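# Lift one menu from the tub and lay it flat

## Task

Remove a single menu from the tub while the rest stay inside, then place that menu lying flat on the table, with no menu creased.

## Robot and tools

Robot: two arms on a table. left_arm (base near y=+0.232 m) has a left hand; right_arm (base near y=-0.325 m) has a right hand. Each hand has five fingers: little, ring, middle, index and a thumb that can bend and swing in front of the palm. A camera stand sits behind the arms.

Scene frame: origin at table-top height midway between the nominal bases, +x out over the table, +y toward left_arm, +z up. Reported end_effector_position (m) and end_effector_quat_wxyz are in this frame. Readings can be a few cm off, more at long reach.

Hand point: a spot 0.05 m in front of the palm, 0.15 m out from the wrist face along the fingers. Its +z runs along the straightened fingers, +y points out of the palm, +x runs across the palm away from the thumb on the right hand (toward the thumb on the left hand). Straight fingertips extend 0.06-0.07 m past the point along +z, sitting 0.06 m behind it along -y. A wrist bracket on the little-finger side can strike objects.

Row layout (used by execute_actions and move): one flat list of 28 numbers, each in [-1, 1], always covering both arms. Order: left_arm dx, dy, dz, rx, ry, rz; left hand little, ring, middle, index, thumb_bend, thumb_turn, force_limit, speed; then the same 14 for right_arm. The six pose numbers are offsets, not poses: they are measured from that arm's current Hand target and along that Hand target's own axes. 1.0 equals 0.6 m for dx/dy/dz and 180 degrees for rx/ry/rz (a single rotation vector). Sending all six as 0 re-requests the current Hand target. Repeating a nonzero offset moves further.

Hand numbers: finger targets -1 = straight/open, +1 = curled. thumb_bend -1 straight, +1 fully bent. thumb_turn -1 beside the palm, +1 across in front of it. With the thumb turned in, the hand wraps objects roughly 0.035-0.065 m thick (handles down to about 0.025 m). force_limit maps -1..+1 to about 0..10 N at the fingertip (0..15 N for the two thumb motors). speed rises linearly from near zero at -1 to full at +0.48 and stays full above that; for a soft grip close at speed -0.94 or below. No value means 'unchanged': to keep a hand as it is, resend the eight numbers of its last executed row (or, before any row has run, its hand_measured plus hand_force_limit and hand_speed). To tighten, raise force_limit and send a target more closed than hand_measured; to loosen, send one more open.

Tools:
- execute_actions(actions, cameras): actions is a list of actions; each action is up to 15 rows, one per 1/30 s step, with the last row held to fill 15 steps. Every row in an action counts from the pose at that action's start. Images return only if actions is empty or cameras are requested.
- move(target, speed, blend, blocking, cameras): target is one 28-number row or up to 15 rows; each row's offsets count from the same starting Hand targets. speed is path top speed in m/s, 0.002 to 4.3, default 0.25 (rotation capped at twice that in rad/s), one value or one per target. blend in metres rounds corners between targets; 0 stops at each. blocking=false returns after about 0.5 s while motion continues. Paths are straight, do not avoid obstacles or the other arm, and finish together within 10 s. Avoid routing a hand close to its own base.
- wait(seconds 0-10): lets time run with commands held.
- stop(): brakes a running move.
- zoom_image(camera, region [x0,y0,x1,y1] in pixels, max 504x504): closer look at the newest image from cam_high, cam_low, cam_left_wrist or cam_right_wrist (all 672x504).
- show_instructions(): shows the reference pages.
- finished_scene(scene=1): ends the scene for good; the result must hold without the robot.

Results: per arm, Hand target (last commanded pose after clipping; the next offsets start here), end_effector pose, joint positions, velocities and torques (torques include gravity and offsets, so not pure contact). Hands report hand_measured, hand_stopped_by (moving, target, force, stalled, fault), hand_load_n (positive when the finger is pushed open; near 0 after a lost grip), hand_force_limit, hand_speed. The move line gives its ending: done, off_target, moving, held or fault, plus limits such as paced or held. Done does not prove contact or its absence. Arms often rest 1-5 cm below the command from friction and weight; resend the gap as an offset if needed. Orientation per step is clipped to 40 degrees from the measured one.

Avoid: any menu leaving the table or being left off it; dropping or releasing a moving item; fast impacts and strong pressing, especially into fixed or heavy objects; contact or squeezing between the two hands; excessive finger loads from pulling, twisting or swinging. Pressing into something keeps pushing until you command the target back past the hand point. Long holding, stretched reach or pushing at an unreachable pose heats motors; MOTOR HOT warns, and at 100 °C the arm drops for 30-60 s. Arm stops of any kind are costly. Shorter time and smooth, low-effort motion are better.

Each tool is called after "Request:" as name([rows], argument=value, ...), one row to a line, values as JSON.

Reference images:

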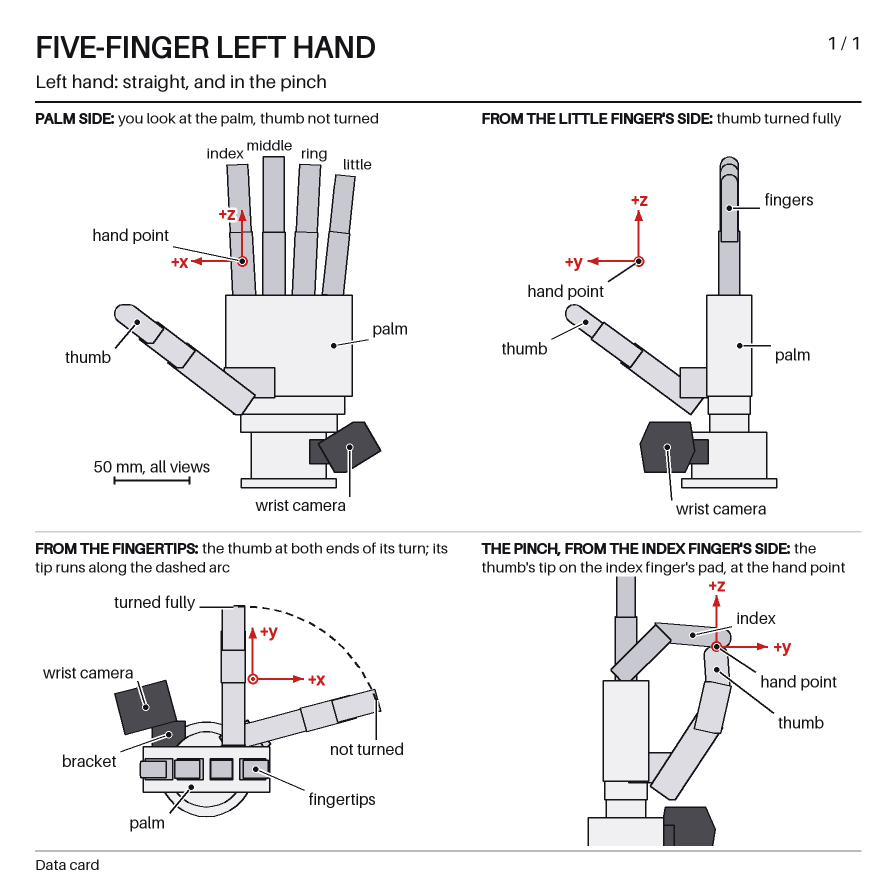

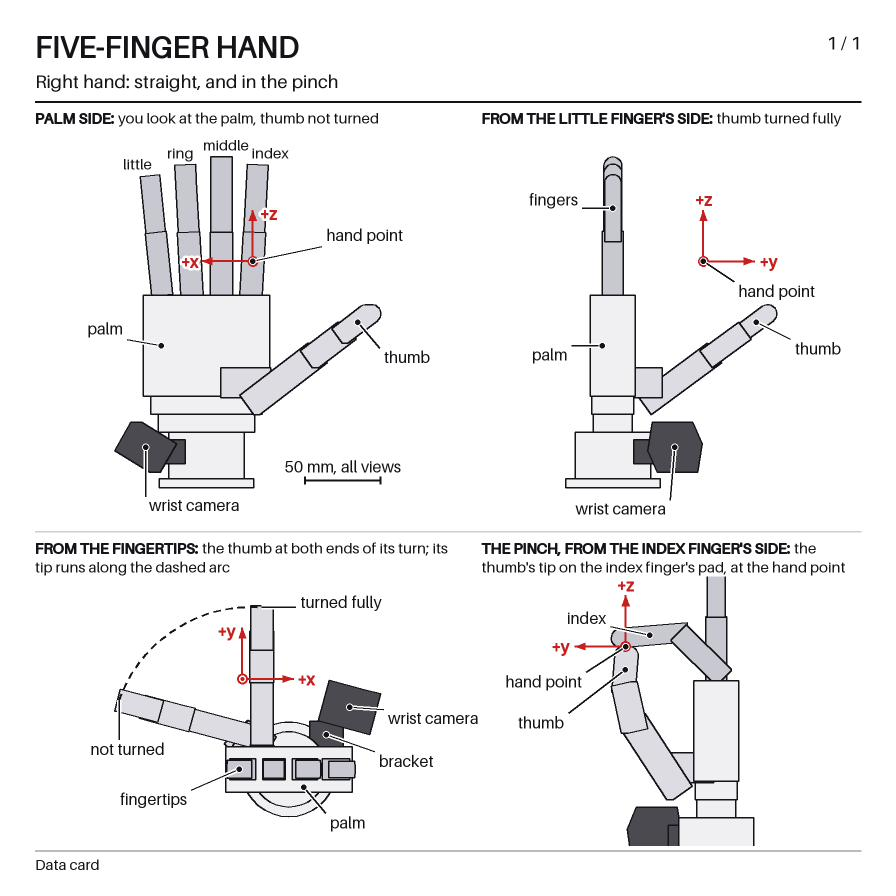

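## Session

Request:
execute_actions(actions=[])

Scene clock: 0.00 s.
left_arm: end_effector_position=(+0.5360, -0.0141, +0.3427) hand_measured=(-1.000, -1.000, -1.000, -1.000, -1.000, -1.000) hand_load_n=(+0.0, +0.0, +0.0, +0.0, +0.0, +0.0) hand_stopped_by=(target, target, target, target, target, target) hand_force_limit=0.00 hand_speed=-0.80 end_effector_quat_wxyz=(+0.081, +0.983, +0.053, +0.159) | right_arm: end_effector_position=(+0.0986, -0.4807, +0.1441) hand_measured=(-1.000, -1.000, -1.000, -1.000, -1.000, -1.000) hand_load_n=(+0.0, +0.0, +0.0, +0.0, +0.0, +0.0) hand_stopped_by=(target, target, target, target, target, target) hand_force_limit=0.00 hand_speed=-0.80 end_effector_quat_wxyz=(-0.011, -0.194, +0.979, -0.067)
Joint positions: left_arm=[-0.44 1.411 1.566 -1.366 0.011 -2.066] | right_arm=[-1.094 0.864 0.75 -1.331 0.052 0.037]
Joint velocities: within noise
Joint torques (N m): no reading
Heat: left arm: hottest waist 33 °C; right arm: hottest wrist yaw 31 °C.
Hand target: left_arm +0.5404, -0.0158, +0.3514; +0.085, +0.981, +0.053, +0.167 | right_arm +0.1026, -0.4894, +0.1546; -0.007, -0.194, +0.978, -0.082

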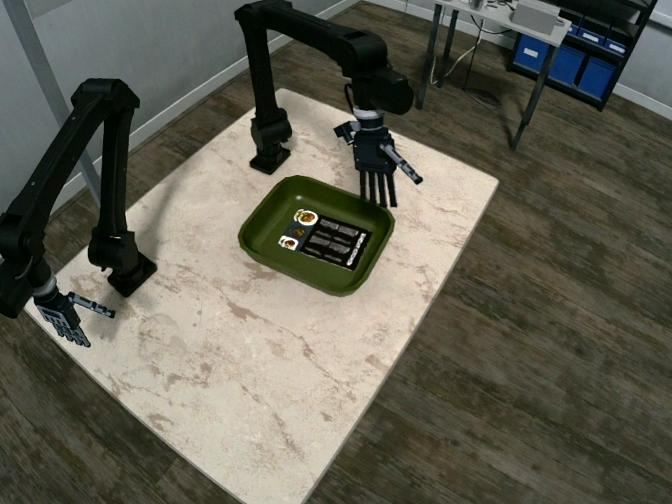

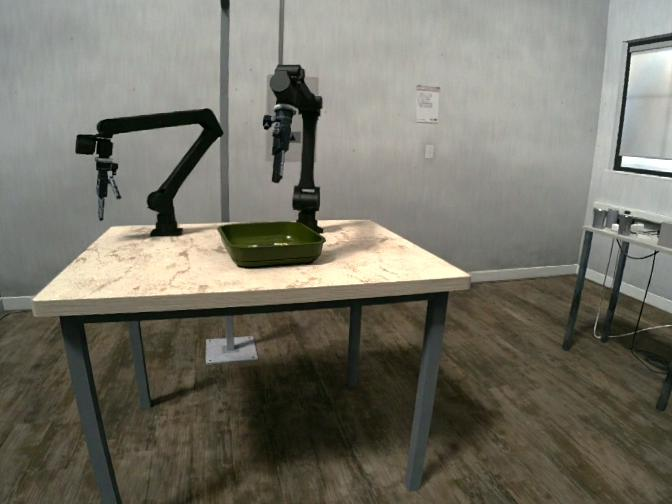

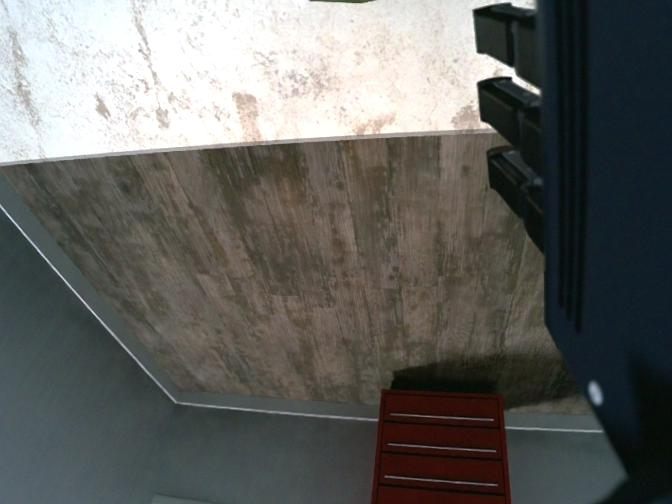

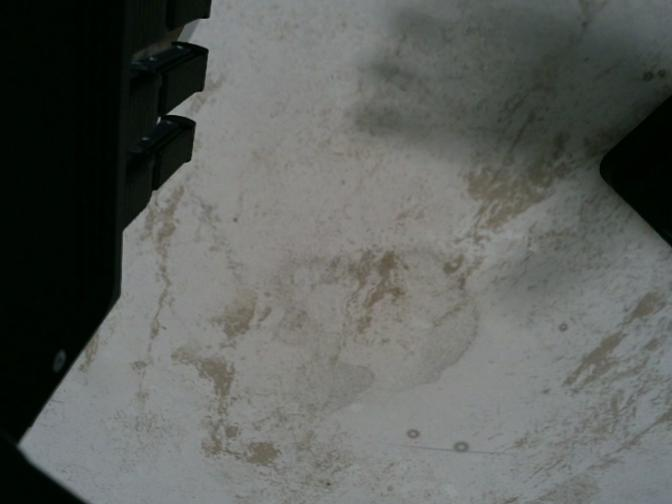

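Request:
zoom_image(camera="cam_high", region=[220, 160, 420, 310])

Request:
zoom_image(camera="cam_low", region=[200, 200, 350, 290])

Scaled by 2.520 from the camera's 672x504 image, which has a finer 960x720 frame.

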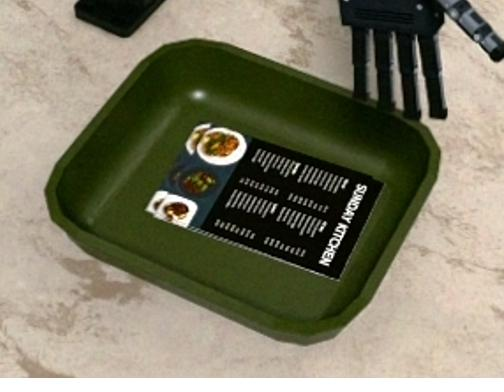

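Scaled by 3.360 from the camera's 672x504 image, which has a finer 960x720 frame.

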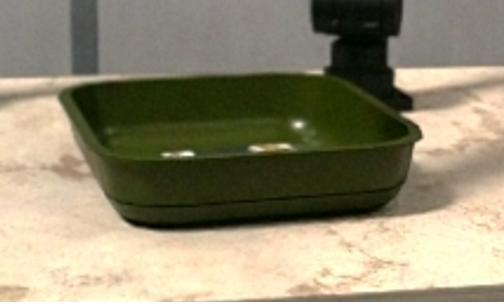

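Request:
move(target=[-0.0989, -0.5453, -0.1958, 0, 0, 0, -1, -1, -1, -1, -1, -1, 0, -0.8, -0.5228, 0.6063, -0.4003, 0, 0, 0, -1, -1, -1, -1, -1, -1, 0, -0.8], speed=0.3, cameras=["all"])

Scene clock: 10.30 s.
left_arm: end_effector_position=(+0.4163, +0.3061, +0.3700) hand_measured=(-1.000, -1.000, -1.000, -1.000, -1.000, -1.000) hand_load_n=(+0.0, +0.0, +0.0, +0.0, +0.0, +0.0) hand_stopped_by=(target, target, target, target, target, target) hand_force_limit=0.00 hand_speed=-0.80 end_effector_quat_wxyz=(+0.089, +0.982, +0.054, +0.160) | right_arm: end_effector_position=(+0.2454, -0.0112, +0.2996) hand_measured=(-1.000, -1.000, -1.000, -1.000, -1.000, -1.000) hand_load_n=(+0.0, +0.0, +0.0, +0.0, +0.0, +0.0) hand_stopped_by=(target, target, target, target, target, target) hand_force_limit=0.00 hand_speed=-0.80 end_effector_quat_wxyz=(+0.043, -0.201, +0.978, -0.030)
Joint positions: left_arm=[0.465 1.171 1.427 -1.613 0.302 -1.194] | right_arm=[0.904 1.223 1.379 -1.695 0.1 2.022]
Joint torques (N m): left_arm=[2.49 -5.07 10.71 0.35 0.25 0.2] | right_arm=[0.97 -5.54 11.54 0.24 0.26 0.04]
Heat: left arm: hottest waist 33 °C; right arm: hottest wrist yaw 31 °C.
Hand target: left_arm +0.4207, +0.3146, +0.3816; +0.085, +0.981, +0.053, +0.167 | right_arm +0.2503, -0.0002, +0.3196; -0.007, -0.194, +0.978, -0.082
Off the commanded pose: left_arm 0.015 m, 1 deg | right_arm 0.024 m, 8 deg.
joint sent to its limit (right arm) — joint 4 (wrist pitch), lower limit. The joint targets are off in orientation, not in position.
move: off_target (left_arm, right_arm)
camera_calibration:
cam_left_wrist: T_world_to_cam=[[0.136985, 0.98011, -0.143598, -0.306059], [0.634133, 0.0245996, 0.772832, -0.556712], [0.760993, -0.196926, -0.61815, 0.0862354], [0, 0, 0, 1]] pos_world=[0.329331, 0.330648, 0.439602]
cam_right_wrist: T_world_to_cam=[[-0.61056, 0.782913, -0.119428, 0.194316], [0.614022, 0.563201, 0.552975, -0.309013], [0.500194, 0.264293, -0.824594, 0.242781], [0, 0, 0, 1]] pos_world=[0.186945, -0.0422615, 0.394279]

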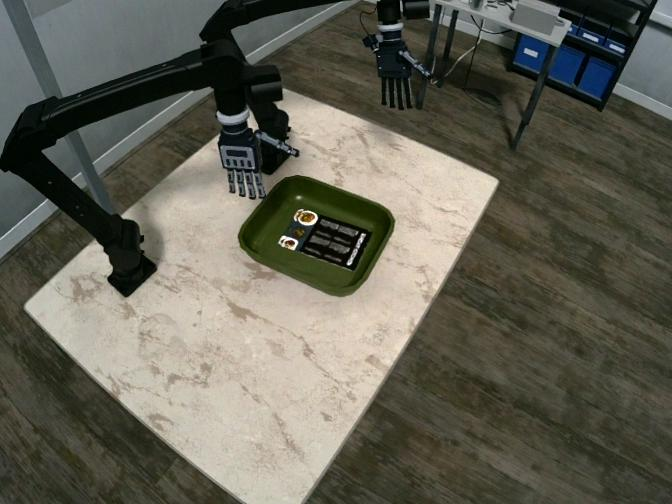

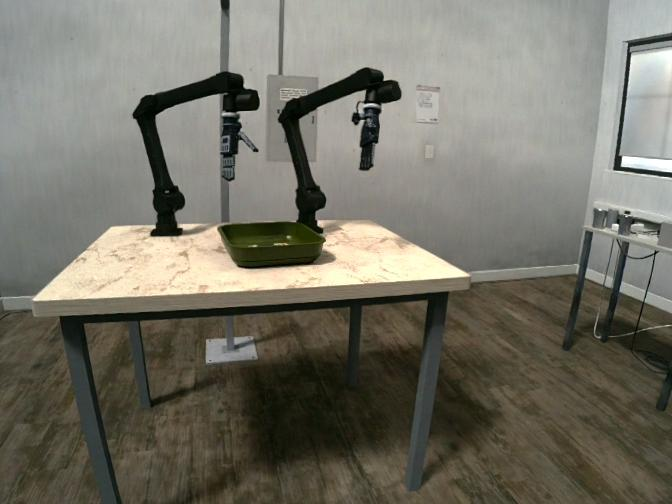

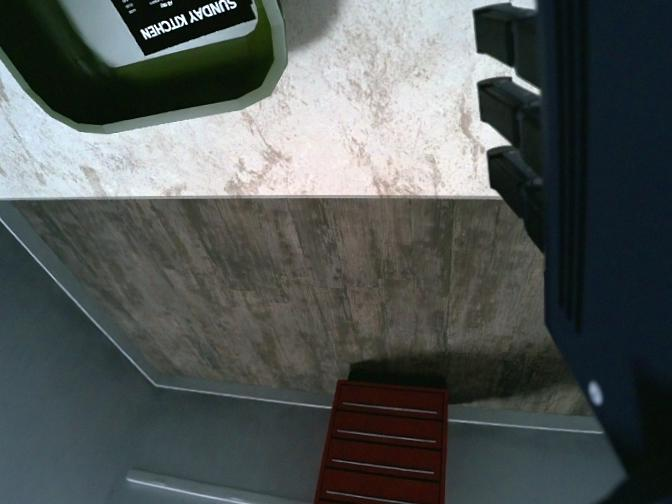

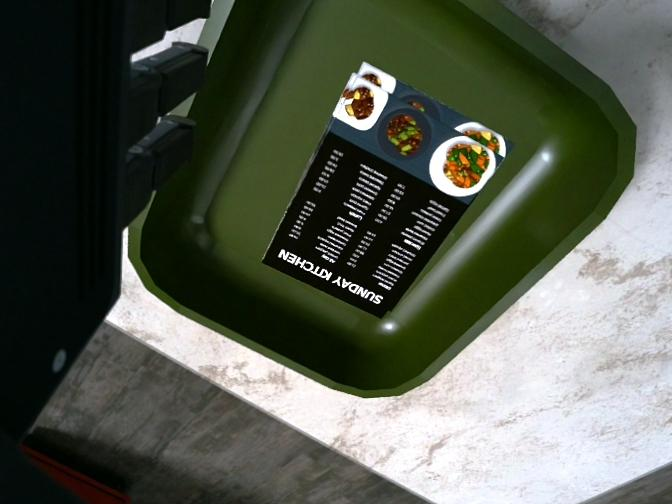

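Request:
zoom_image(camera="cam_right_wrist", region=[130, 0, 634, 400])

Request:
zoom_image(camera="cam_right_wrist", region=[320, 50, 530, 200])

Request:
zoom_image(camera="cam_right_wrist", region=[240, 200, 450, 350])

Scaled by 1.000.

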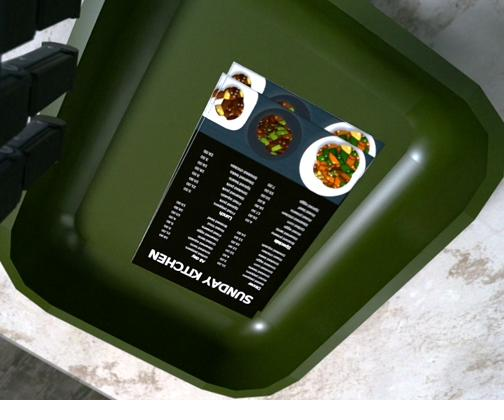

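Scaled by 2.400 from the camera's 672x504 image, which has a finer 960x720 frame.

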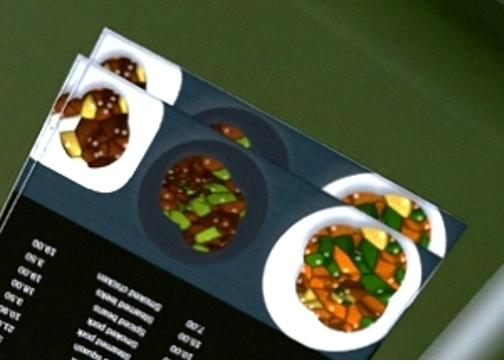

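Scaled by 2.400 from the camera's 672x504 image, which has a finer 960x720 frame.

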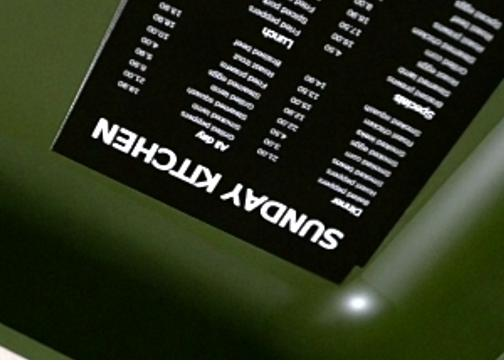

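Request:
move(target=[0, 0, 0, 0, 0, 0, -1, -1, -1, -1, -1, 1, 0, 0, -0.112, -0.461, 0.2372, -0.1065, -0.0148, 0.0235, 1, 1, 0, 0, -1, 1, 0, 0], speed=0.3, cameras=["cam_right_wrist"])

Scene clock: 29.67 s.
left_arm: end_effector_position=(+0.4161, +0.3059, +0.3700) hand_measured=(-1.000, -1.000, -1.000, -1.000, -1.000, +1.000) hand_load_n=(+0.0, +0.0, +0.0, +0.0, +0.0, +0.0) hand_stopped_by=(target, target, target, target, target, target) hand_force_limit=0.00 hand_speed=0.00 end_effector_quat_wxyz=(+0.089, +0.982, +0.052, +0.160) | right_arm: end_effector_position=(+0.4055, -0.2494, +0.2038) hand_measured=(+1.000, +1.000, +0.000, +0.000, -1.000, +1.000) hand_load_n=(+0.0, +0.0, +0.0, +0.0, +0.0, +0.0) hand_stopped_by=(target, target, target, target, target, target) hand_force_limit=0.00 hand_speed=0.00 end_effector_quat_wxyz=(-0.033, -0.149, +0.984, +0.089)
Joint positions: left_arm=[0.465 1.171 1.427 -1.613 0.302 -1.19] | right_arm=[-0.008 1.44 1.291 -1.524 -0.16 1.208]
Joint torques (N m): left_arm=[2.43 -5.01 10.7 0.34 0.24 0.16] | right_arm=[0.21 -9.35 11.17 0.02 -0.25 -0.19]
Heat: left arm: hottest waist 33 °C; right arm: hottest wrist yaw 30 °C.
Hand target: left_arm +0.4207, +0.3146, +0.3816; +0.085, +0.981, +0.053, +0.167 | right_arm +0.4201, -0.2502, +0.2202; -0.013, -0.155, +0.984, +0.086
Off the commanded pose: left_arm 0.015 m, 1 deg | right_arm 0.022 m, 2 deg.
move: off_target (left_arm, right_arm)
camera_calibration:
cam_right_wrist: T_world_to_cam=[[-0.525256, 0.835532, 0.161222, 0.388489], [0.76653, 0.382309, 0.516016, -0.319577], [0.369511, 0.394622, -0.84127, 0.235496], [0, 0, 0, 1]] pos_world=[0.362003, -0.29535, 0.300389]
Images, in order (width x height): cam_right_wrist 672x504.

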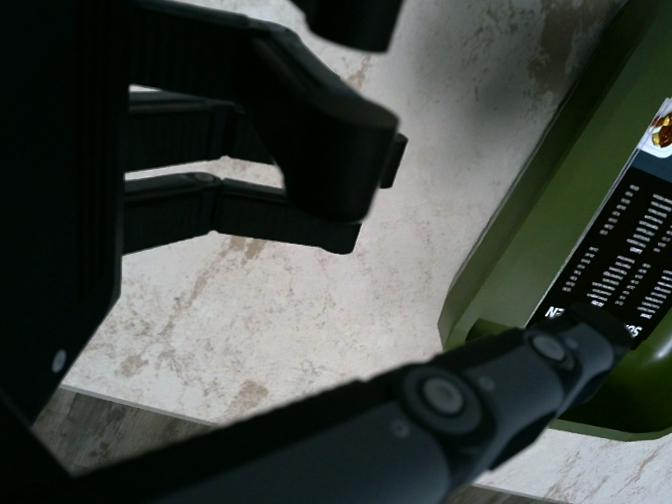

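Request:
move(target=[-0.3945, 0.3963, 0.1795, 0.0629, -0.0472, 0.4746, -0.5, -0.5, -0.5, -0.5, -1, 1, 0, 0, 0, 0, 0, 0, 0, 0, 1, 1, 0, 0, -1, 1, 0, 0], speed=0.3, cameras=["all"])

Scene clock: 33.63 s.
left_arm: end_effector_position=(+0.2521, +0.0407, +0.2559) hand_measured=(-0.500, -0.500, -0.500, -0.500, -1.000, +1.000) hand_load_n=(+0.0, +0.0, +0.0, +0.0, +0.0, +0.0) hand_stopped_by=(target, target, target, target, target, target) hand_force_limit=0.00 hand_speed=0.00 end_effector_quat_wxyz=(-0.136, +0.769, -0.615, +0.109) | right_arm: end_effector_position=(+0.4054, -0.2494, +0.2038) hand_measured=(+1.000, +1.000, +0.000, +0.000, -1.000, +1.000) hand_load_n=(+0.0, +0.0, +0.0, +0.0, +0.0, +0.0) hand_stopped_by=(target, target, target, target, target, target) hand_force_limit=0.00 hand_speed=0.00 end_effector_quat_wxyz=(-0.033, -0.149, +0.984, +0.089)
Joint positions: left_arm=[-0.749 0.96 1.095 -1.487 -0.276 -0.884] | right_arm=[-0.008 1.44 1.291 -1.524 -0.16 1.208]
Joint torques (N m): left_arm=[-0.03 -2.55 7.25 1.31 -0.38 -0.06] | right_arm=[-0.03 -9.17 11.18 0.05 -0.25 -0.14]
Heat: left arm: hottest waist 33 °C; right arm: hottest wrist yaw 30 °C.
Hand target: left_arm +0.2526, +0.0344, +0.2496; -0.136, +0.768, -0.616, +0.108 | right_arm +0.4201, -0.2502, +0.2202; -0.013, -0.156, +0.984, +0.086
Off the commanded pose: left_arm 0.009 m, 0 deg | right_arm 0.022 m, 2 deg.
move: off_target (right_arm)
camera_calibration:
cam_left_wrist: T_world_to_cam=[[0.949759, -0.00994925, 0.312824, -0.321235], [-0.150338, -0.891141, 0.428096, -0.0346524], [0.274511, -0.453617, -0.847865, 0.280287], [0, 0, 0, 1]] pos_world=[0.222945, 0.093067, 0.35297]
cam_right_wrist: T_world_to_cam=[[-0.525853, 0.835158, 0.161213, 0.388681], [0.766226, 0.382829, 0.516082, -0.319293], [0.369293, 0.394908, -0.841231, 0.235688], [0, 0, 0, 1]] pos_world=[0.362002, -0.29545, 0.300389]

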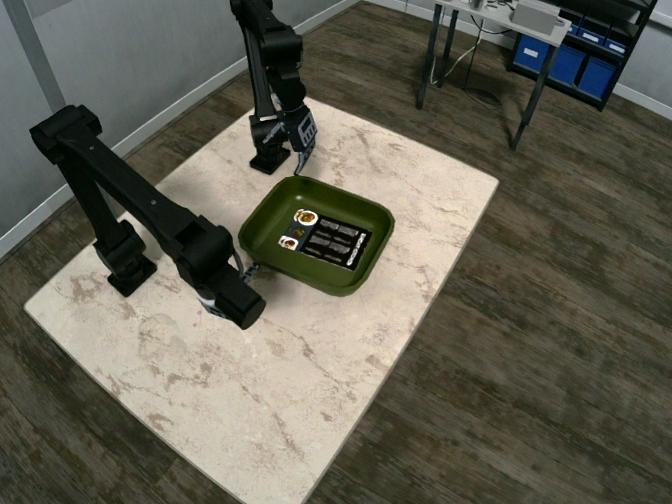

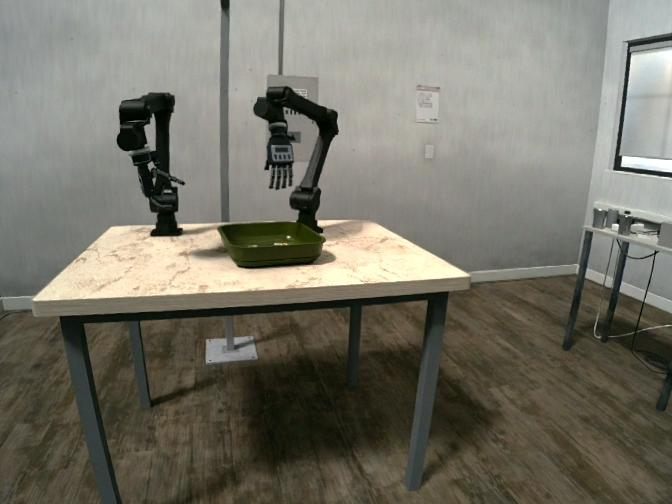

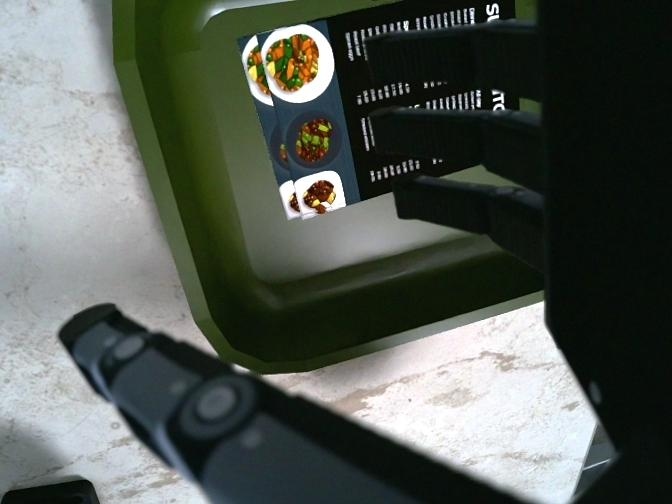

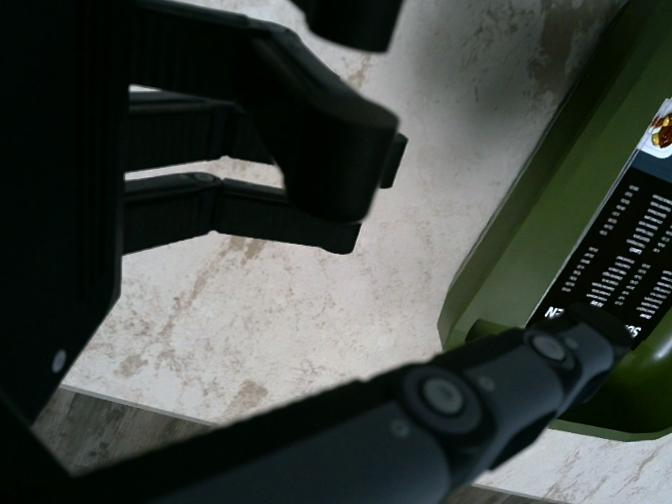

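Request:
zoom_image(camera="cam_left_wrist", region=[210, 10, 410, 240])

Scaled by 2.191 from the camera's 672x504 image, which has a finer 960x720 frame.

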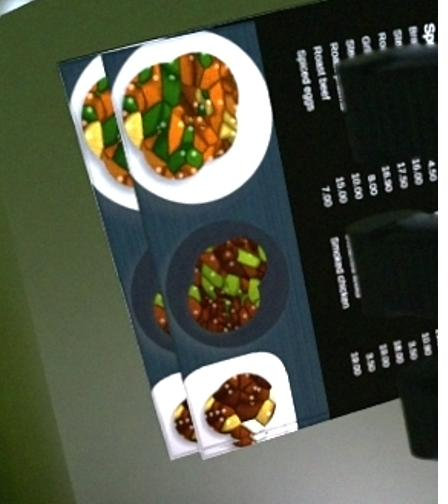

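Request:
move(target=[0.0741, 0.0570, 0.2446, 0, 0, 0, -0.5, -0.5, -0.5, -0.5, -1, 1, 0, 0, 0, 0, 0, 0, 0, 0, 1, 1, 0, 0, -1, 1, 0, 0], speed=0.2, cameras=["cam_left_wrist", "cam_high"])

Scene clock: 37.40 s.
left_arm: end_effector_position=(+0.2821, +0.0003, +0.1074) hand_measured=(-0.500, -0.500, -0.500, -0.500, -1.000, +1.000) hand_load_n=(+0.0, +0.0, +0.0, +0.0, +0.0, +0.0) hand_stopped_by=(target, target, target, target, target, target) hand_force_limit=0.00 hand_speed=0.00 end_effector_quat_wxyz=(-0.136, +0.769, -0.615, +0.110) | right_arm: end_effector_position=(+0.4054, -0.2494, +0.2038) hand_measured=(+1.000, +1.000, +0.000, +0.000, -1.000, +1.000) hand_load_n=(+0.0, +0.5, +0.0, +0.0, +0.0, +0.0) hand_stopped_by=(target, target, target, target, target, target) hand_force_limit=0.00 hand_speed=0.00 end_effector_quat_wxyz=(-0.033, -0.149, +0.984, +0.089)
Joint positions: left_arm=[-0.787 1.14 0.82 -1.04 -0.285 -0.925] | right_arm=[-0.008 1.44 1.291 -1.524 -0.16 1.208]
Joint torques (N m): left_arm=[-0.15 -4.42 7.02 1.22 -0.39 -0.07] | right_arm=[-0.21 -8.64 11.18 0.01 -0.24 -0.16]
Heat: left arm: hottest waist 32 °C; right arm: hottest wrist yaw 30 °C.
Hand target: left_arm +0.2797, -0.0049, +0.1001; -0.136, +0.768, -0.616, +0.108 | right_arm +0.4201, -0.2502, +0.2202; -0.013, -0.156, +0.984, +0.086
Off the commanded pose: left_arm 0.009 m, 0 deg | right_arm 0.022 m, 2 deg.
move: off_target (right_arm)
camera_calibration:
cam_left_wrist: T_world_to_cam=[[0.949305, -0.00833092, 0.314246, -0.30372], [-0.149897, -0.890679, 0.429211, -0.00283728], [0.276317, -0.454557, -0.846775, 0.127202], [0, 0, 0, 1]] pos_world=[0.25275, 0.0527633, 0.204373]
Images, in order (width x height): cam_high 672x504, cam_left_wrist 672x504.

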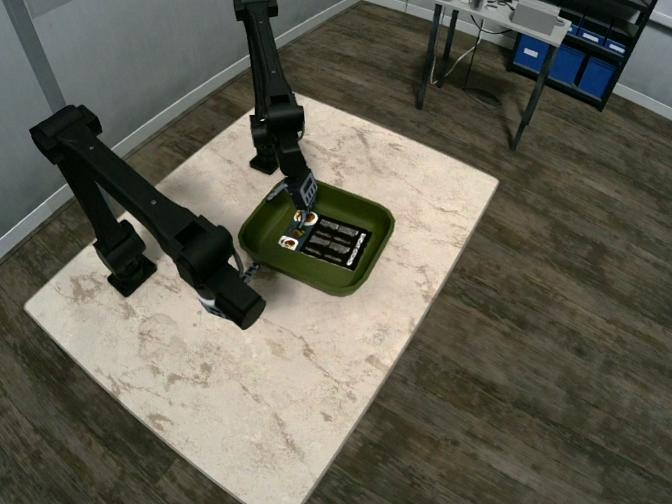

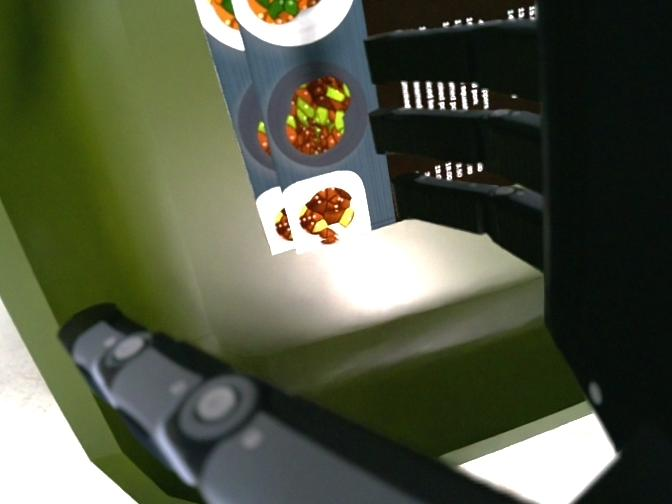

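Request:
move(target=[0, 0.01995, 0.0548, 0, 0, 0, -0.5, -0.5, -0.5, -0.5, -1, 1, 0, 0, 0, 0, 0, 0, 0, 0, 1, 1, 0, 0, -1, 1, 0, 0], speed=0.1, cameras=["cam_left_wrist"])

Scene clock: 39.63 s.
left_arm: end_effector_position=(+0.2835, -0.0009, +0.0736) hand_measured=(-0.500, -0.500, -0.500, -0.500, -1.000, +1.000) hand_load_n=(+0.0, -0.5, +0.0, +0.0, +0.0, +0.0) hand_stopped_by=(target, target, target, target, target, target) hand_force_limit=0.00 hand_speed=0.00 end_effector_quat_wxyz=(-0.136, +0.769, -0.614, +0.112) | right_arm: end_effector_position=(+0.4054, -0.2494, +0.2038) hand_measured=(+1.000, +1.000, +0.000, +0.000, -1.000, +1.000) hand_load_n=(+0.0, +0.0, +0.0, +0.0, +0.0, +0.0) hand_stopped_by=(target, target, target, target, target, target) hand_force_limit=0.00 hand_speed=0.00 end_effector_quat_wxyz=(-0.033, -0.149, +0.984, +0.089)
Joint positions: left_arm=[-0.787 1.182 0.756 -0.931 -0.285 -0.925] | right_arm=[-0.008 1.44 1.291 -1.524 -0.16 1.208]
Joint torques (N m): left_arm=[-0.15 -4.6 6.58 1.33 -0.39 -0.07] | right_arm=[0.38 -9 11.17 -0.02 -0.25 -0.15]
Heat: left arm: hottest waist 32 °C; right arm: hottest wrist yaw 30 °C.
Hand target: left_arm +0.2797, -0.0050, +0.0651; -0.136, +0.768, -0.616, +0.108 | right_arm +0.4201, -0.2502, +0.2202; -0.013, -0.156, +0.984, +0.086
Off the commanded pose: left_arm 0.010 m, 0 deg | right_arm 0.022 m, 2 deg.
move: off_target (right_arm)
camera_calibration:
cam_left_wrist: T_world_to_cam=[[0.948499, -0.0076044, 0.316688, -0.294313], [-0.151003, -0.889676, 0.4309, 0.0110089], [0.278473, -0.456529, -0.845005, 0.096821], [0, 0, 0, 1]] pos_world=[0.253856, 0.0517579, 0.170276]
Images, in order (width x height): cam_left_wrist 672x504.

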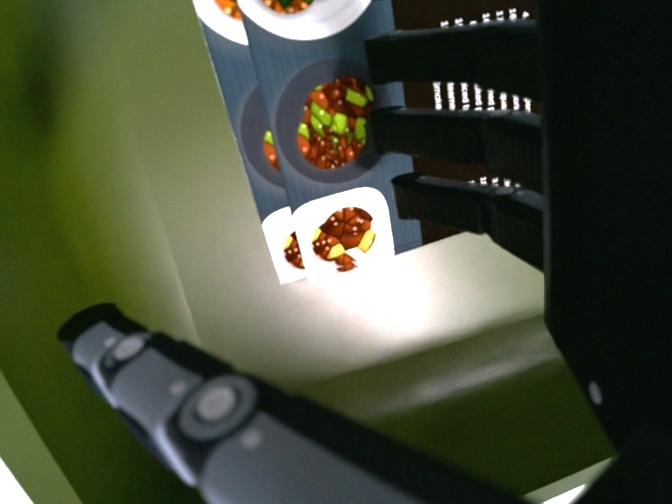

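Request:
move(target=[0, 0.0057, 0.01566, 0, 0, 0, -0.5, -0.5, -0.5, -0.5, -1, 1, 0, 0, 0, 0, 0, 0, 0, 0, 1, 1, 0, 0, -1, 1, 0, 0], speed=0.05)

Request:
move(target=[0, 0.00285, 0.00783, 0, 0, 0, -0.5, -0.5, -0.5, -0.5, -1, 1, 0, 0, 0, 0, 0, 0, 0, 0, 1, 1, 0, 0, -1, 1, 0, 0], speed=0.05, cameras=["cam_left_wrist"])

Scene clock: 42.13 s.
left_arm: end_effector_position=(+0.2839, -0.0013, +0.0641) hand_measured=(-0.500, -0.500, -0.500, -0.500, -1.000, +1.000) hand_load_n=(+0.0, +0.0, +0.0, +0.0, +0.0, +0.0) hand_stopped_by=(target, target, target, target, target, target) hand_force_limit=0.00 hand_speed=0.00 end_effector_quat_wxyz=(-0.136, +0.769, -0.614, +0.112) | right_arm: end_effector_position=(+0.4054, -0.2494, +0.2038) hand_measured=(+1.000, +1.000, +0.000, +0.000, -1.000, +1.000) hand_load_n=(+0.0, +0.0, +0.0, +0.0, +0.0, +0.0) hand_stopped_by=(target, target, target, target, target, target) hand_force_limit=0.00 hand_speed=0.00 end_effector_quat_wxyz=(-0.033, -0.149, +0.984, +0.089)
Joint positions: left_arm=[-0.787 1.196 0.739 -0.899 -0.285 -0.925] | right_arm=[-0.008 1.44 1.291 -1.524 -0.16 1.208]
Joint torques (N m): left_arm=[-0.09 -4.6 6.43 1.37 -0.39 -0.07] | right_arm=[0.32 -8.29 11.15 0.05 -0.26 -0.14]
Heat: left arm: hottest waist 32 °C; right arm: hottest wrist yaw 30 °C.
Hand target: left_arm +0.2797, -0.0049, +0.0551; -0.136, +0.768, -0.616, +0.108 | right_arm +0.4201, -0.2502, +0.2202; -0.013, -0.156, +0.984, +0.086
Off the commanded pose: left_arm 0.011 m, 1 deg | right_arm 0.022 m, 2 deg.
move: off_target (left_arm, right_arm)

Scene clock: 42.90 s.
left_arm: end_effector_position=(+0.2839, -0.0012, +0.0593) hand_measured=(-0.500, -0.500, -0.500, -0.500, -1.000, +1.000) hand_load_n=(+0.0, +0.0, -0.5, +0.0, -0.5, +0.0) hand_stopped_by=(target, target, target, target, target, target) hand_force_limit=0.00 hand_speed=0.00 end_effector_quat_wxyz=(-0.136, +0.769, -0.614, +0.112) | right_arm: end_effector_position=(+0.4054, -0.2494, +0.2038) hand_measured=(+1.000, +1.000, +0.000, +0.000, -1.000, +1.000) hand_load_n=(+0.0, +0.0, +0.0, +0.0, +0.0, +0.0) hand_stopped_by=(target, target, target, target, target, target) hand_force_limit=0.00 hand_speed=0.00 end_effector_quat_wxyz=(-0.033, -0.149, +0.984, +0.089)
Joint positions: left_arm=[-0.787 1.203 0.731 -0.884 -0.285 -0.925] | right_arm=[-0.008 1.44 1.291 -1.524 -0.16 1.208]
Joint torques (N m): left_arm=[-0.09 -4.6 6.37 1.36 -0.37 -0.07] | right_arm=[0.15 -9 11.17 -0.02 -0.27 -0.15]
Heat: left arm: hottest waist 32 °C; right arm: hottest wrist yaw 30 °C.
Hand target: left_arm +0.2797, -0.0049, +0.0500; -0.136, +0.768, -0.616, +0.108 | right_arm +0.4201, -0.2502, +0.2202; -0.013, -0.156, +0.984, +0.086
Off the commanded pose: left_arm 0.011 m, 1 deg | right_arm 0.022 m, 2 deg.
move: off_target (left_arm, right_arm)
camera_calibration:
cam_left_wrist: T_world_to_cam=[[0.948247, -0.00751481, 0.317444, -0.290258], [-0.151331, -0.889579, 0.430986, 0.0169858], [0.279153, -0.45672, -0.844678, 0.0843589], [0, 0, 0, 1]] pos_world=[0.254258, 0.0514574, 0.156076]
Images, in order (width x height): cam_left_wrist 672x504.

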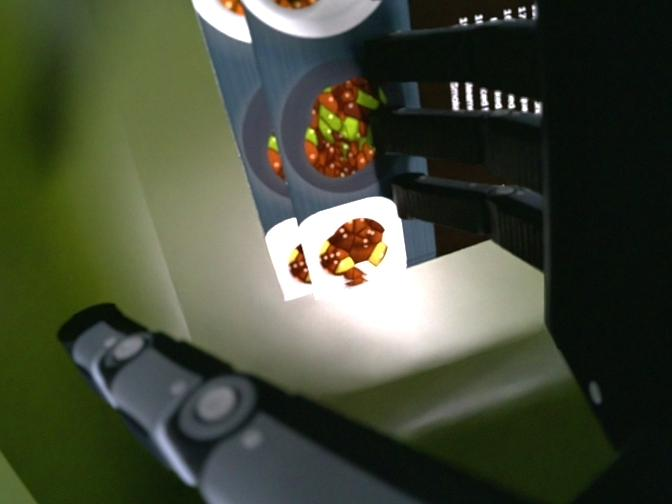

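Request:
move(target=[0, 0.00285, 0.00783, 0, 0, 0, -0.5, -0.5, -0.5, -0.5, -1, 1, 0, 0, 0, 0, 0, 0, 0, 0, 1, 1, 0, 0, -1, 1, 0, 0], speed=0.05)

Request:
move(target=[0, 0.00285, 0.00783, 0, 0, 0, -0.5, -0.5, -0.5, -0.5, -1, 1, 0, 0, 0, 0, 0, 0, 0, 0, 1, 1, 0, 0, -1, 1, 0, 0], speed=0.05, cameras=["cam_left_wrist"])

Scene clock: 43.90 s.
left_arm: end_effector_position=(+0.2851, -0.0020, +0.0588) hand_measured=(-0.500, -0.500, -0.500, -0.500, -1.000, +1.000) hand_load_n=(+0.0, +0.0, -3.0, +0.0, +0.0, +0.0) hand_stopped_by=(target, target, target, target, target, target) hand_force_limit=0.00 hand_speed=0.00 end_effector_quat_wxyz=(-0.137, +0.769, -0.614, +0.115) | right_arm: end_effector_position=(+0.4054, -0.2494, +0.2038) hand_measured=(+1.000, +1.000, +0.000, +0.000, -1.000, +1.000) hand_load_n=(+0.0, +0.0, +0.0, +0.0, -0.5, +0.0) hand_stopped_by=(target, target, target, target, target, target) hand_force_limit=0.00 hand_speed=0.00 end_effector_quat_wxyz=(-0.033, -0.149, +0.984, +0.089)
Joint positions: left_arm=[-0.787 1.204 0.729 -0.876 -0.286 -0.925] | right_arm=[-0.008 1.44 1.291 -1.524 -0.16 1.208]
Joint torques (N m): left_arm=[-0.09 -4.13 5.87 1.62 -0.32 -0.07] | right_arm=[-0.09 -8.82 11.18 -0.01 -0.22 -0.14]
Heat: left arm: hottest waist 32 °C; right arm: hottest wrist yaw 30 °C.
Hand target: left_arm +0.2797, -0.0049, +0.0450; -0.136, +0.768, -0.616, +0.108 | right_arm +0.4201, -0.2502, +0.2202; -0.013, -0.156, +0.984, +0.086
Off the commanded pose: left_arm 0.015 m, 1 deg | right_arm 0.022 m, 2 deg.
move: off_target (left_arm, right_arm)

Scene clock: 44.90 s.
left_arm: end_effector_position=(+0.2871, -0.0031, +0.0582) hand_measured=(-0.500, -0.500, -0.500, -0.500, -1.000, +1.000) hand_load_n=(+0.0, +0.0, -4.5, +0.0, +0.0, +0.0) hand_stopped_by=(target, target, target, target, target, target) hand_force_limit=0.00 hand_speed=0.00 end_effector_quat_wxyz=(-0.138, +0.769, -0.613, +0.120) | right_arm: end_effector_position=(+0.4054, -0.2494, +0.2038) hand_measured=(+1.000, +1.000, +0.000, +0.000, -1.000, +1.000) hand_load_n=(+0.0, +0.0, +0.0, +0.0, +0.0, +0.0) hand_stopped_by=(target, target, target, target, target, target) hand_force_limit=0.00 hand_speed=0.00 end_effector_quat_wxyz=(-0.033, -0.149, +0.984, +0.089)
Joint positions: left_arm=[-0.787 1.204 0.726 -0.863 -0.288 -0.925] | right_arm=[-0.008 1.44 1.291 -1.524 -0.16 1.208]
Joint torques (N m): left_arm=[-0.09 -3.55 5.49 1.74 -0.23 -0.06] | right_arm=[-0.03 -8.7 11.18 0.01 -0.25 -0.17]
Heat: left arm: hottest waist 32 °C; right arm: hottest wrist yaw 30 °C.
Hand target: left_arm +0.2796, -0.0049, +0.0400; -0.136, +0.768, -0.616, +0.108 | right_arm +0.4201, -0.2502, +0.2202; -0.013, -0.156, +0.984, +0.086
Off the commanded pose: left_arm 0.020 m, 1 deg | right_arm 0.022 m, 2 deg.
move: off_target (left_arm, right_arm)
camera_calibration:
cam_left_wrist: T_world_to_cam=[[0.943852, -0.00424864, 0.33034, -0.292399], [-0.156507, -0.886345, 0.435773, 0.0175512], [0.290944, -0.463006, -0.837244, 0.0778073], [0, 0, 0, 1]] pos_world=[0.25609, 0.0503393, 0.154086]
Images, in order (width x height): cam_left_wrist 672x504.

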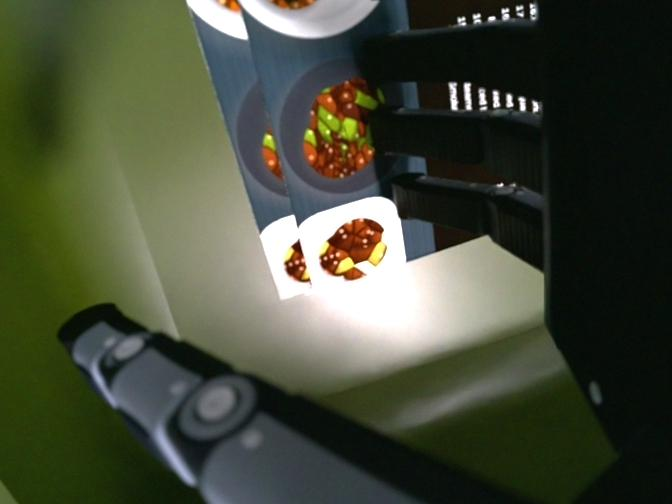

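Request:
move(target=[0, -0.0235, 0.00855, 0, 0, 0, -0.5, -0.5, -0.5, -0.5, -1, 1, 0, 0, 0, 0, 0, 0, 0, 0, 1, 1, 0, 0, -1, 1, 0, 0], speed=0.05, cameras=["cam_left_wrist", "cam_high"])

Scene clock: 46.70 s.
left_arm: end_effector_position=(+0.2899, -0.0040, +0.0576) hand_measured=(-0.500, -0.500, -0.500, -0.500, -1.000, +1.000) hand_load_n=(+0.0, +0.5, -7.0, +0.0, +0.0, +0.0) hand_stopped_by=(target, target, target, target, target, target) hand_force_limit=0.00 hand_speed=0.00 end_effector_quat_wxyz=(-0.137, +0.766, -0.616, +0.123) | right_arm: end_effector_position=(+0.4054, -0.2494, +0.2038) hand_measured=(+1.000, +1.000, +0.000, +0.000, -1.000, +1.000) hand_load_n=(+0.0, +0.0, +0.0, +0.0, -0.5, +0.0) hand_stopped_by=(target, target, target, target, target, target) hand_force_limit=0.00 hand_speed=0.00 end_effector_quat_wxyz=(-0.033, -0.149, +0.984, +0.089)
Joint positions: left_arm=[-0.783 1.208 0.726 -0.849 -0.285 -0.911] | right_arm=[-0.008 1.44 1.291 -1.524 -0.16 1.208]
Joint torques (N m): left_arm=[2.67 -2.08 6.75 1.83 -0.04 0.16] | right_arm=[0.26 -9 11.07 -0.05 -0.25 -0.14]
Heat: left arm: hottest waist 32 °C; right arm: hottest wrist yaw 30 °C.
Hand target: left_arm +0.2943, -0.0016, +0.0400; -0.136, +0.768, -0.616, +0.108 | right_arm +0.4201, -0.2502, +0.2202; -0.013, -0.156, +0.984, +0.086
Off the commanded pose: left_arm 0.018 m, 2 deg | right_arm 0.022 m, 2 deg.
move: off_target (left_arm, right_arm)
camera_calibration:
cam_left_wrist: T_world_to_cam=[[0.942248, -0.0113186, 0.334724, -0.294613], [-0.166502, -0.883002, 0.438844, 0.0200984], [0.290595, -0.469232, -0.833892, 0.0759072], [0, 0, 0, 1]] pos_world=[0.258887, 0.0500304, 0.153093]
Images, in order (width x height): cam_high 672x504, cam_left_wrist 672x504.

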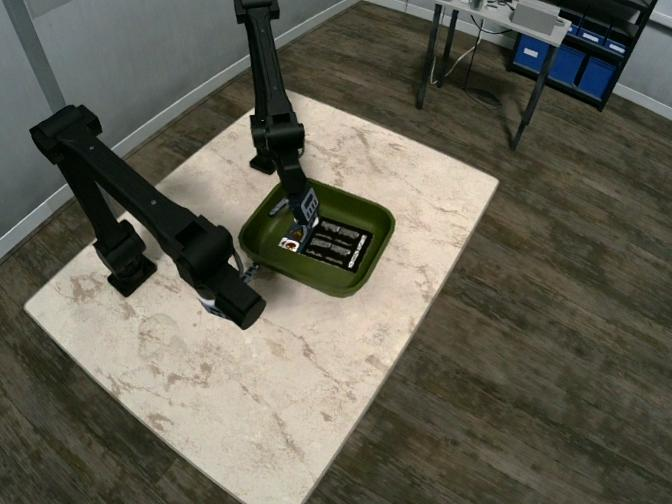

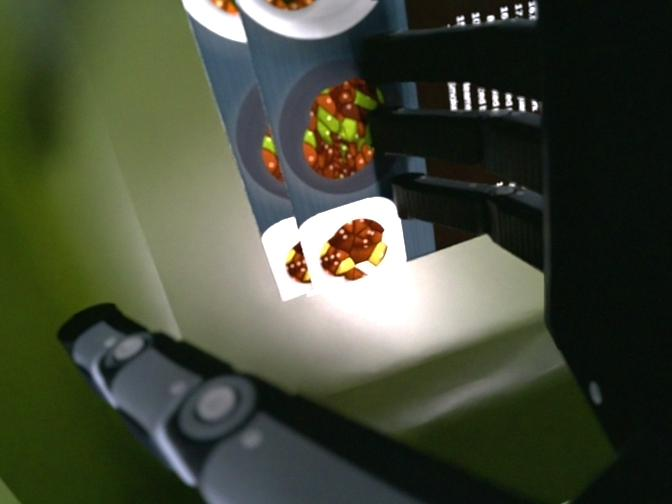

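Request:
move(target=[0, -0.0211, 0.0006, 0, 0, 0, -0.5, -0.5, -0.5, -0.5, -1, 1, 0, 0, 0, 0, 0, 0, 0, 0, 1, 1, 0, 0, -1, 1, 0, 0], speed=0.05, cameras=["cam_left_wrist", "cam_high"])

Scene clock: 48.33 s.
left_arm: end_effector_position=(+0.2960, -0.0028, +0.0578) hand_measured=(-0.500, -0.500, -0.500, -0.500, -1.000, +1.000) hand_load_n=(+0.0, +0.0, -8.5, +0.0, +0.0, +0.0) hand_stopped_by=(target, target, target, target, target, target) hand_force_limit=0.00 hand_speed=0.00 end_effector_quat_wxyz=(-0.132, +0.765, -0.618, +0.122) | right_arm: end_effector_position=(+0.4054, -0.2494, +0.2038) hand_measured=(+1.000, +1.000, +0.000, +0.000, -1.000, +1.000) hand_load_n=(+0.5, +0.0, +0.0, +0.5, +0.0, +0.0) hand_stopped_by=(target, target, target, target, target, target) hand_force_limit=0.00 hand_speed=0.00 end_effector_quat_wxyz=(-0.033, -0.149, +0.984, +0.089)
Joint positions: left_arm=[-0.76 1.22 0.737 -0.843 -0.269 -0.885] | right_arm=[-0.008 1.44 1.291 -1.524 -0.16 1.208]
Joint torques (N m): left_arm=[3.25 -2.2 7.6 1.59 -0.41 0.21] | right_arm=[-0.15 -8.82 11.26 0.01 -0.24 -0.15]
Heat: left arm: hottest waist 32 °C; right arm: hottest wrist yaw 30 °C.
Hand target: left_arm +0.3060, +0.0011, +0.0439; -0.136, +0.768, -0.616, +0.108 | right_arm +0.4201, -0.2502, +0.2202; -0.013, -0.156, +0.984, +0.086
Off the commanded pose: left_arm 0.018 m, 2 deg | right_arm 0.022 m, 2 deg.
move: off_target (left_arm, right_arm)
camera_calibration:
cam_left_wrist: T_world_to_cam=[[0.94509, -0.0149299, 0.326469, -0.300816], [-0.167499, -0.879904, 0.44465, 0.0221001], [0.280623, -0.474917, -0.834089, 0.0778346], [0, 0, 0, 1]] pos_world=[0.266158, 0.0519197, 0.153301]
Images, in order (width x height): cam_high 672x504, cam_left_wrist 672x504.

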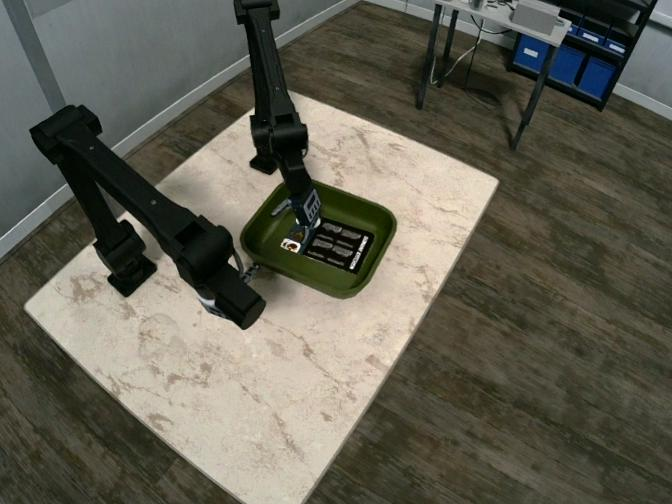

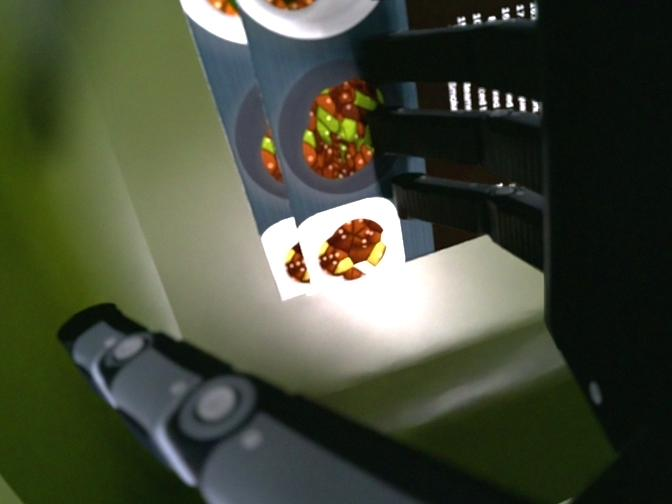

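Request:
move(target=[0, -0.01425, -0.0392, 0, 0, 0, -0.5, -0.5, -0.5, -0.5, -1, 1, 0, 0, 0, 0, 0, 0, 0, 0, 1, 1, 0, 0, -1, 1, 0, 0], speed=0.08, cameras=["cam_left_wrist", "cam_high"])

Scene clock: 51.20 s.
left_arm: end_effector_position=(+0.2928, +0.0040, +0.0594) hand_measured=(-0.500, -0.500, -0.500, -0.500, -1.000, +1.000) hand_load_n=(+0.0, +0.0, +0.0, +0.0, +0.0, +0.0) hand_stopped_by=(target, target, target, target, target, target) hand_force_limit=0.00 hand_speed=0.00 end_effector_quat_wxyz=(-0.134, +0.768, -0.618, +0.106) | right_arm: end_effector_position=(+0.4054, -0.2494, +0.2038) hand_measured=(+1.000, +1.000, +0.000, +0.000, -1.000, +1.000) hand_load_n=(+0.0, +0.0, +0.0, +0.0, +0.0, +0.0) hand_stopped_by=(target, target, target, target, target, target) hand_force_limit=0.00 hand_speed=0.00 end_effector_quat_wxyz=(-0.033, -0.149, +0.984, +0.089)
Joint positions: left_arm=[-0.752 1.22 0.746 -0.883 -0.27 -0.884] | right_arm=[-0.008 1.44 1.291 -1.524 -0.16 1.208]
Joint torques (N m): left_arm=[2.61 -5.07 9.94 0.24 -0.37 0.2] | right_arm=[0.32 -8.64 11.12 -0.05 -0.25 -0.17]
Heat: left arm: hottest waist 32 °C; right arm: hottest wrist yaw 30 °C.
Hand target: left_arm +0.3060, +0.0010, +0.0689; -0.136, +0.768, -0.616, +0.108 | right_arm +0.4201, -0.2502, +0.2202; -0.013, -0.156, +0.984, +0.086
Off the commanded pose: left_arm 0.017 m, 0 deg | right_arm 0.022 m, 2 deg.
move: off_target (left_arm, right_arm)
camera_calibration:
cam_left_wrist: T_world_to_cam=[[0.952359, -0.0146923, 0.304624, -0.299002], [-0.151066, -0.890419, 0.429341, 0.0230044], [0.264935, -0.454905, -0.850218, 0.0887602], [0, 0, 0, 1]] pos_world=[0.264717, 0.056468, 0.156672]
Images, in order (width x height): cam_high 672x504, cam_left_wrist 672x504.

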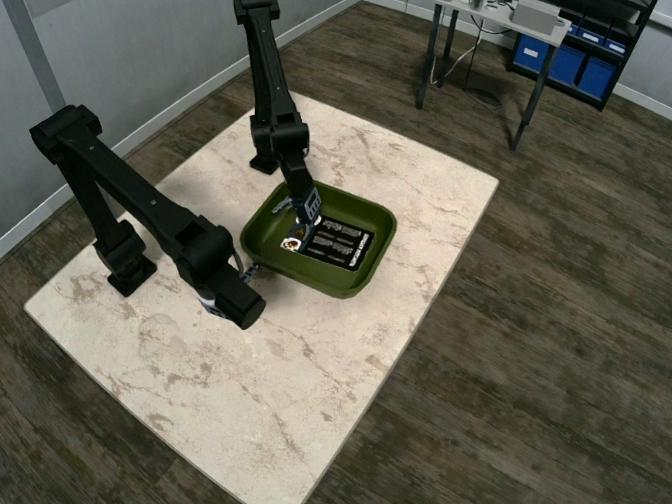

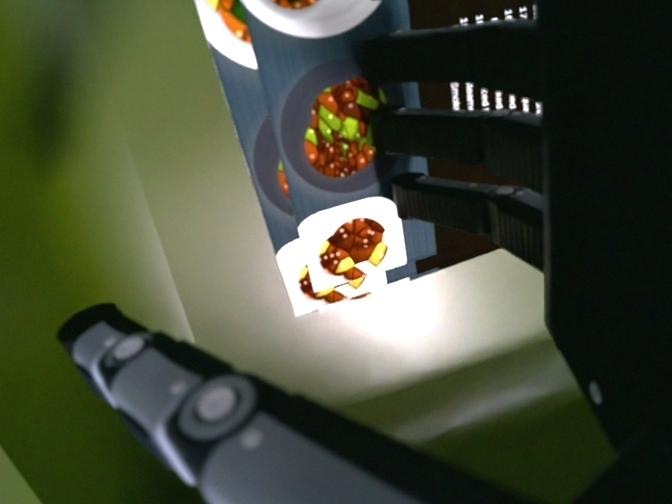

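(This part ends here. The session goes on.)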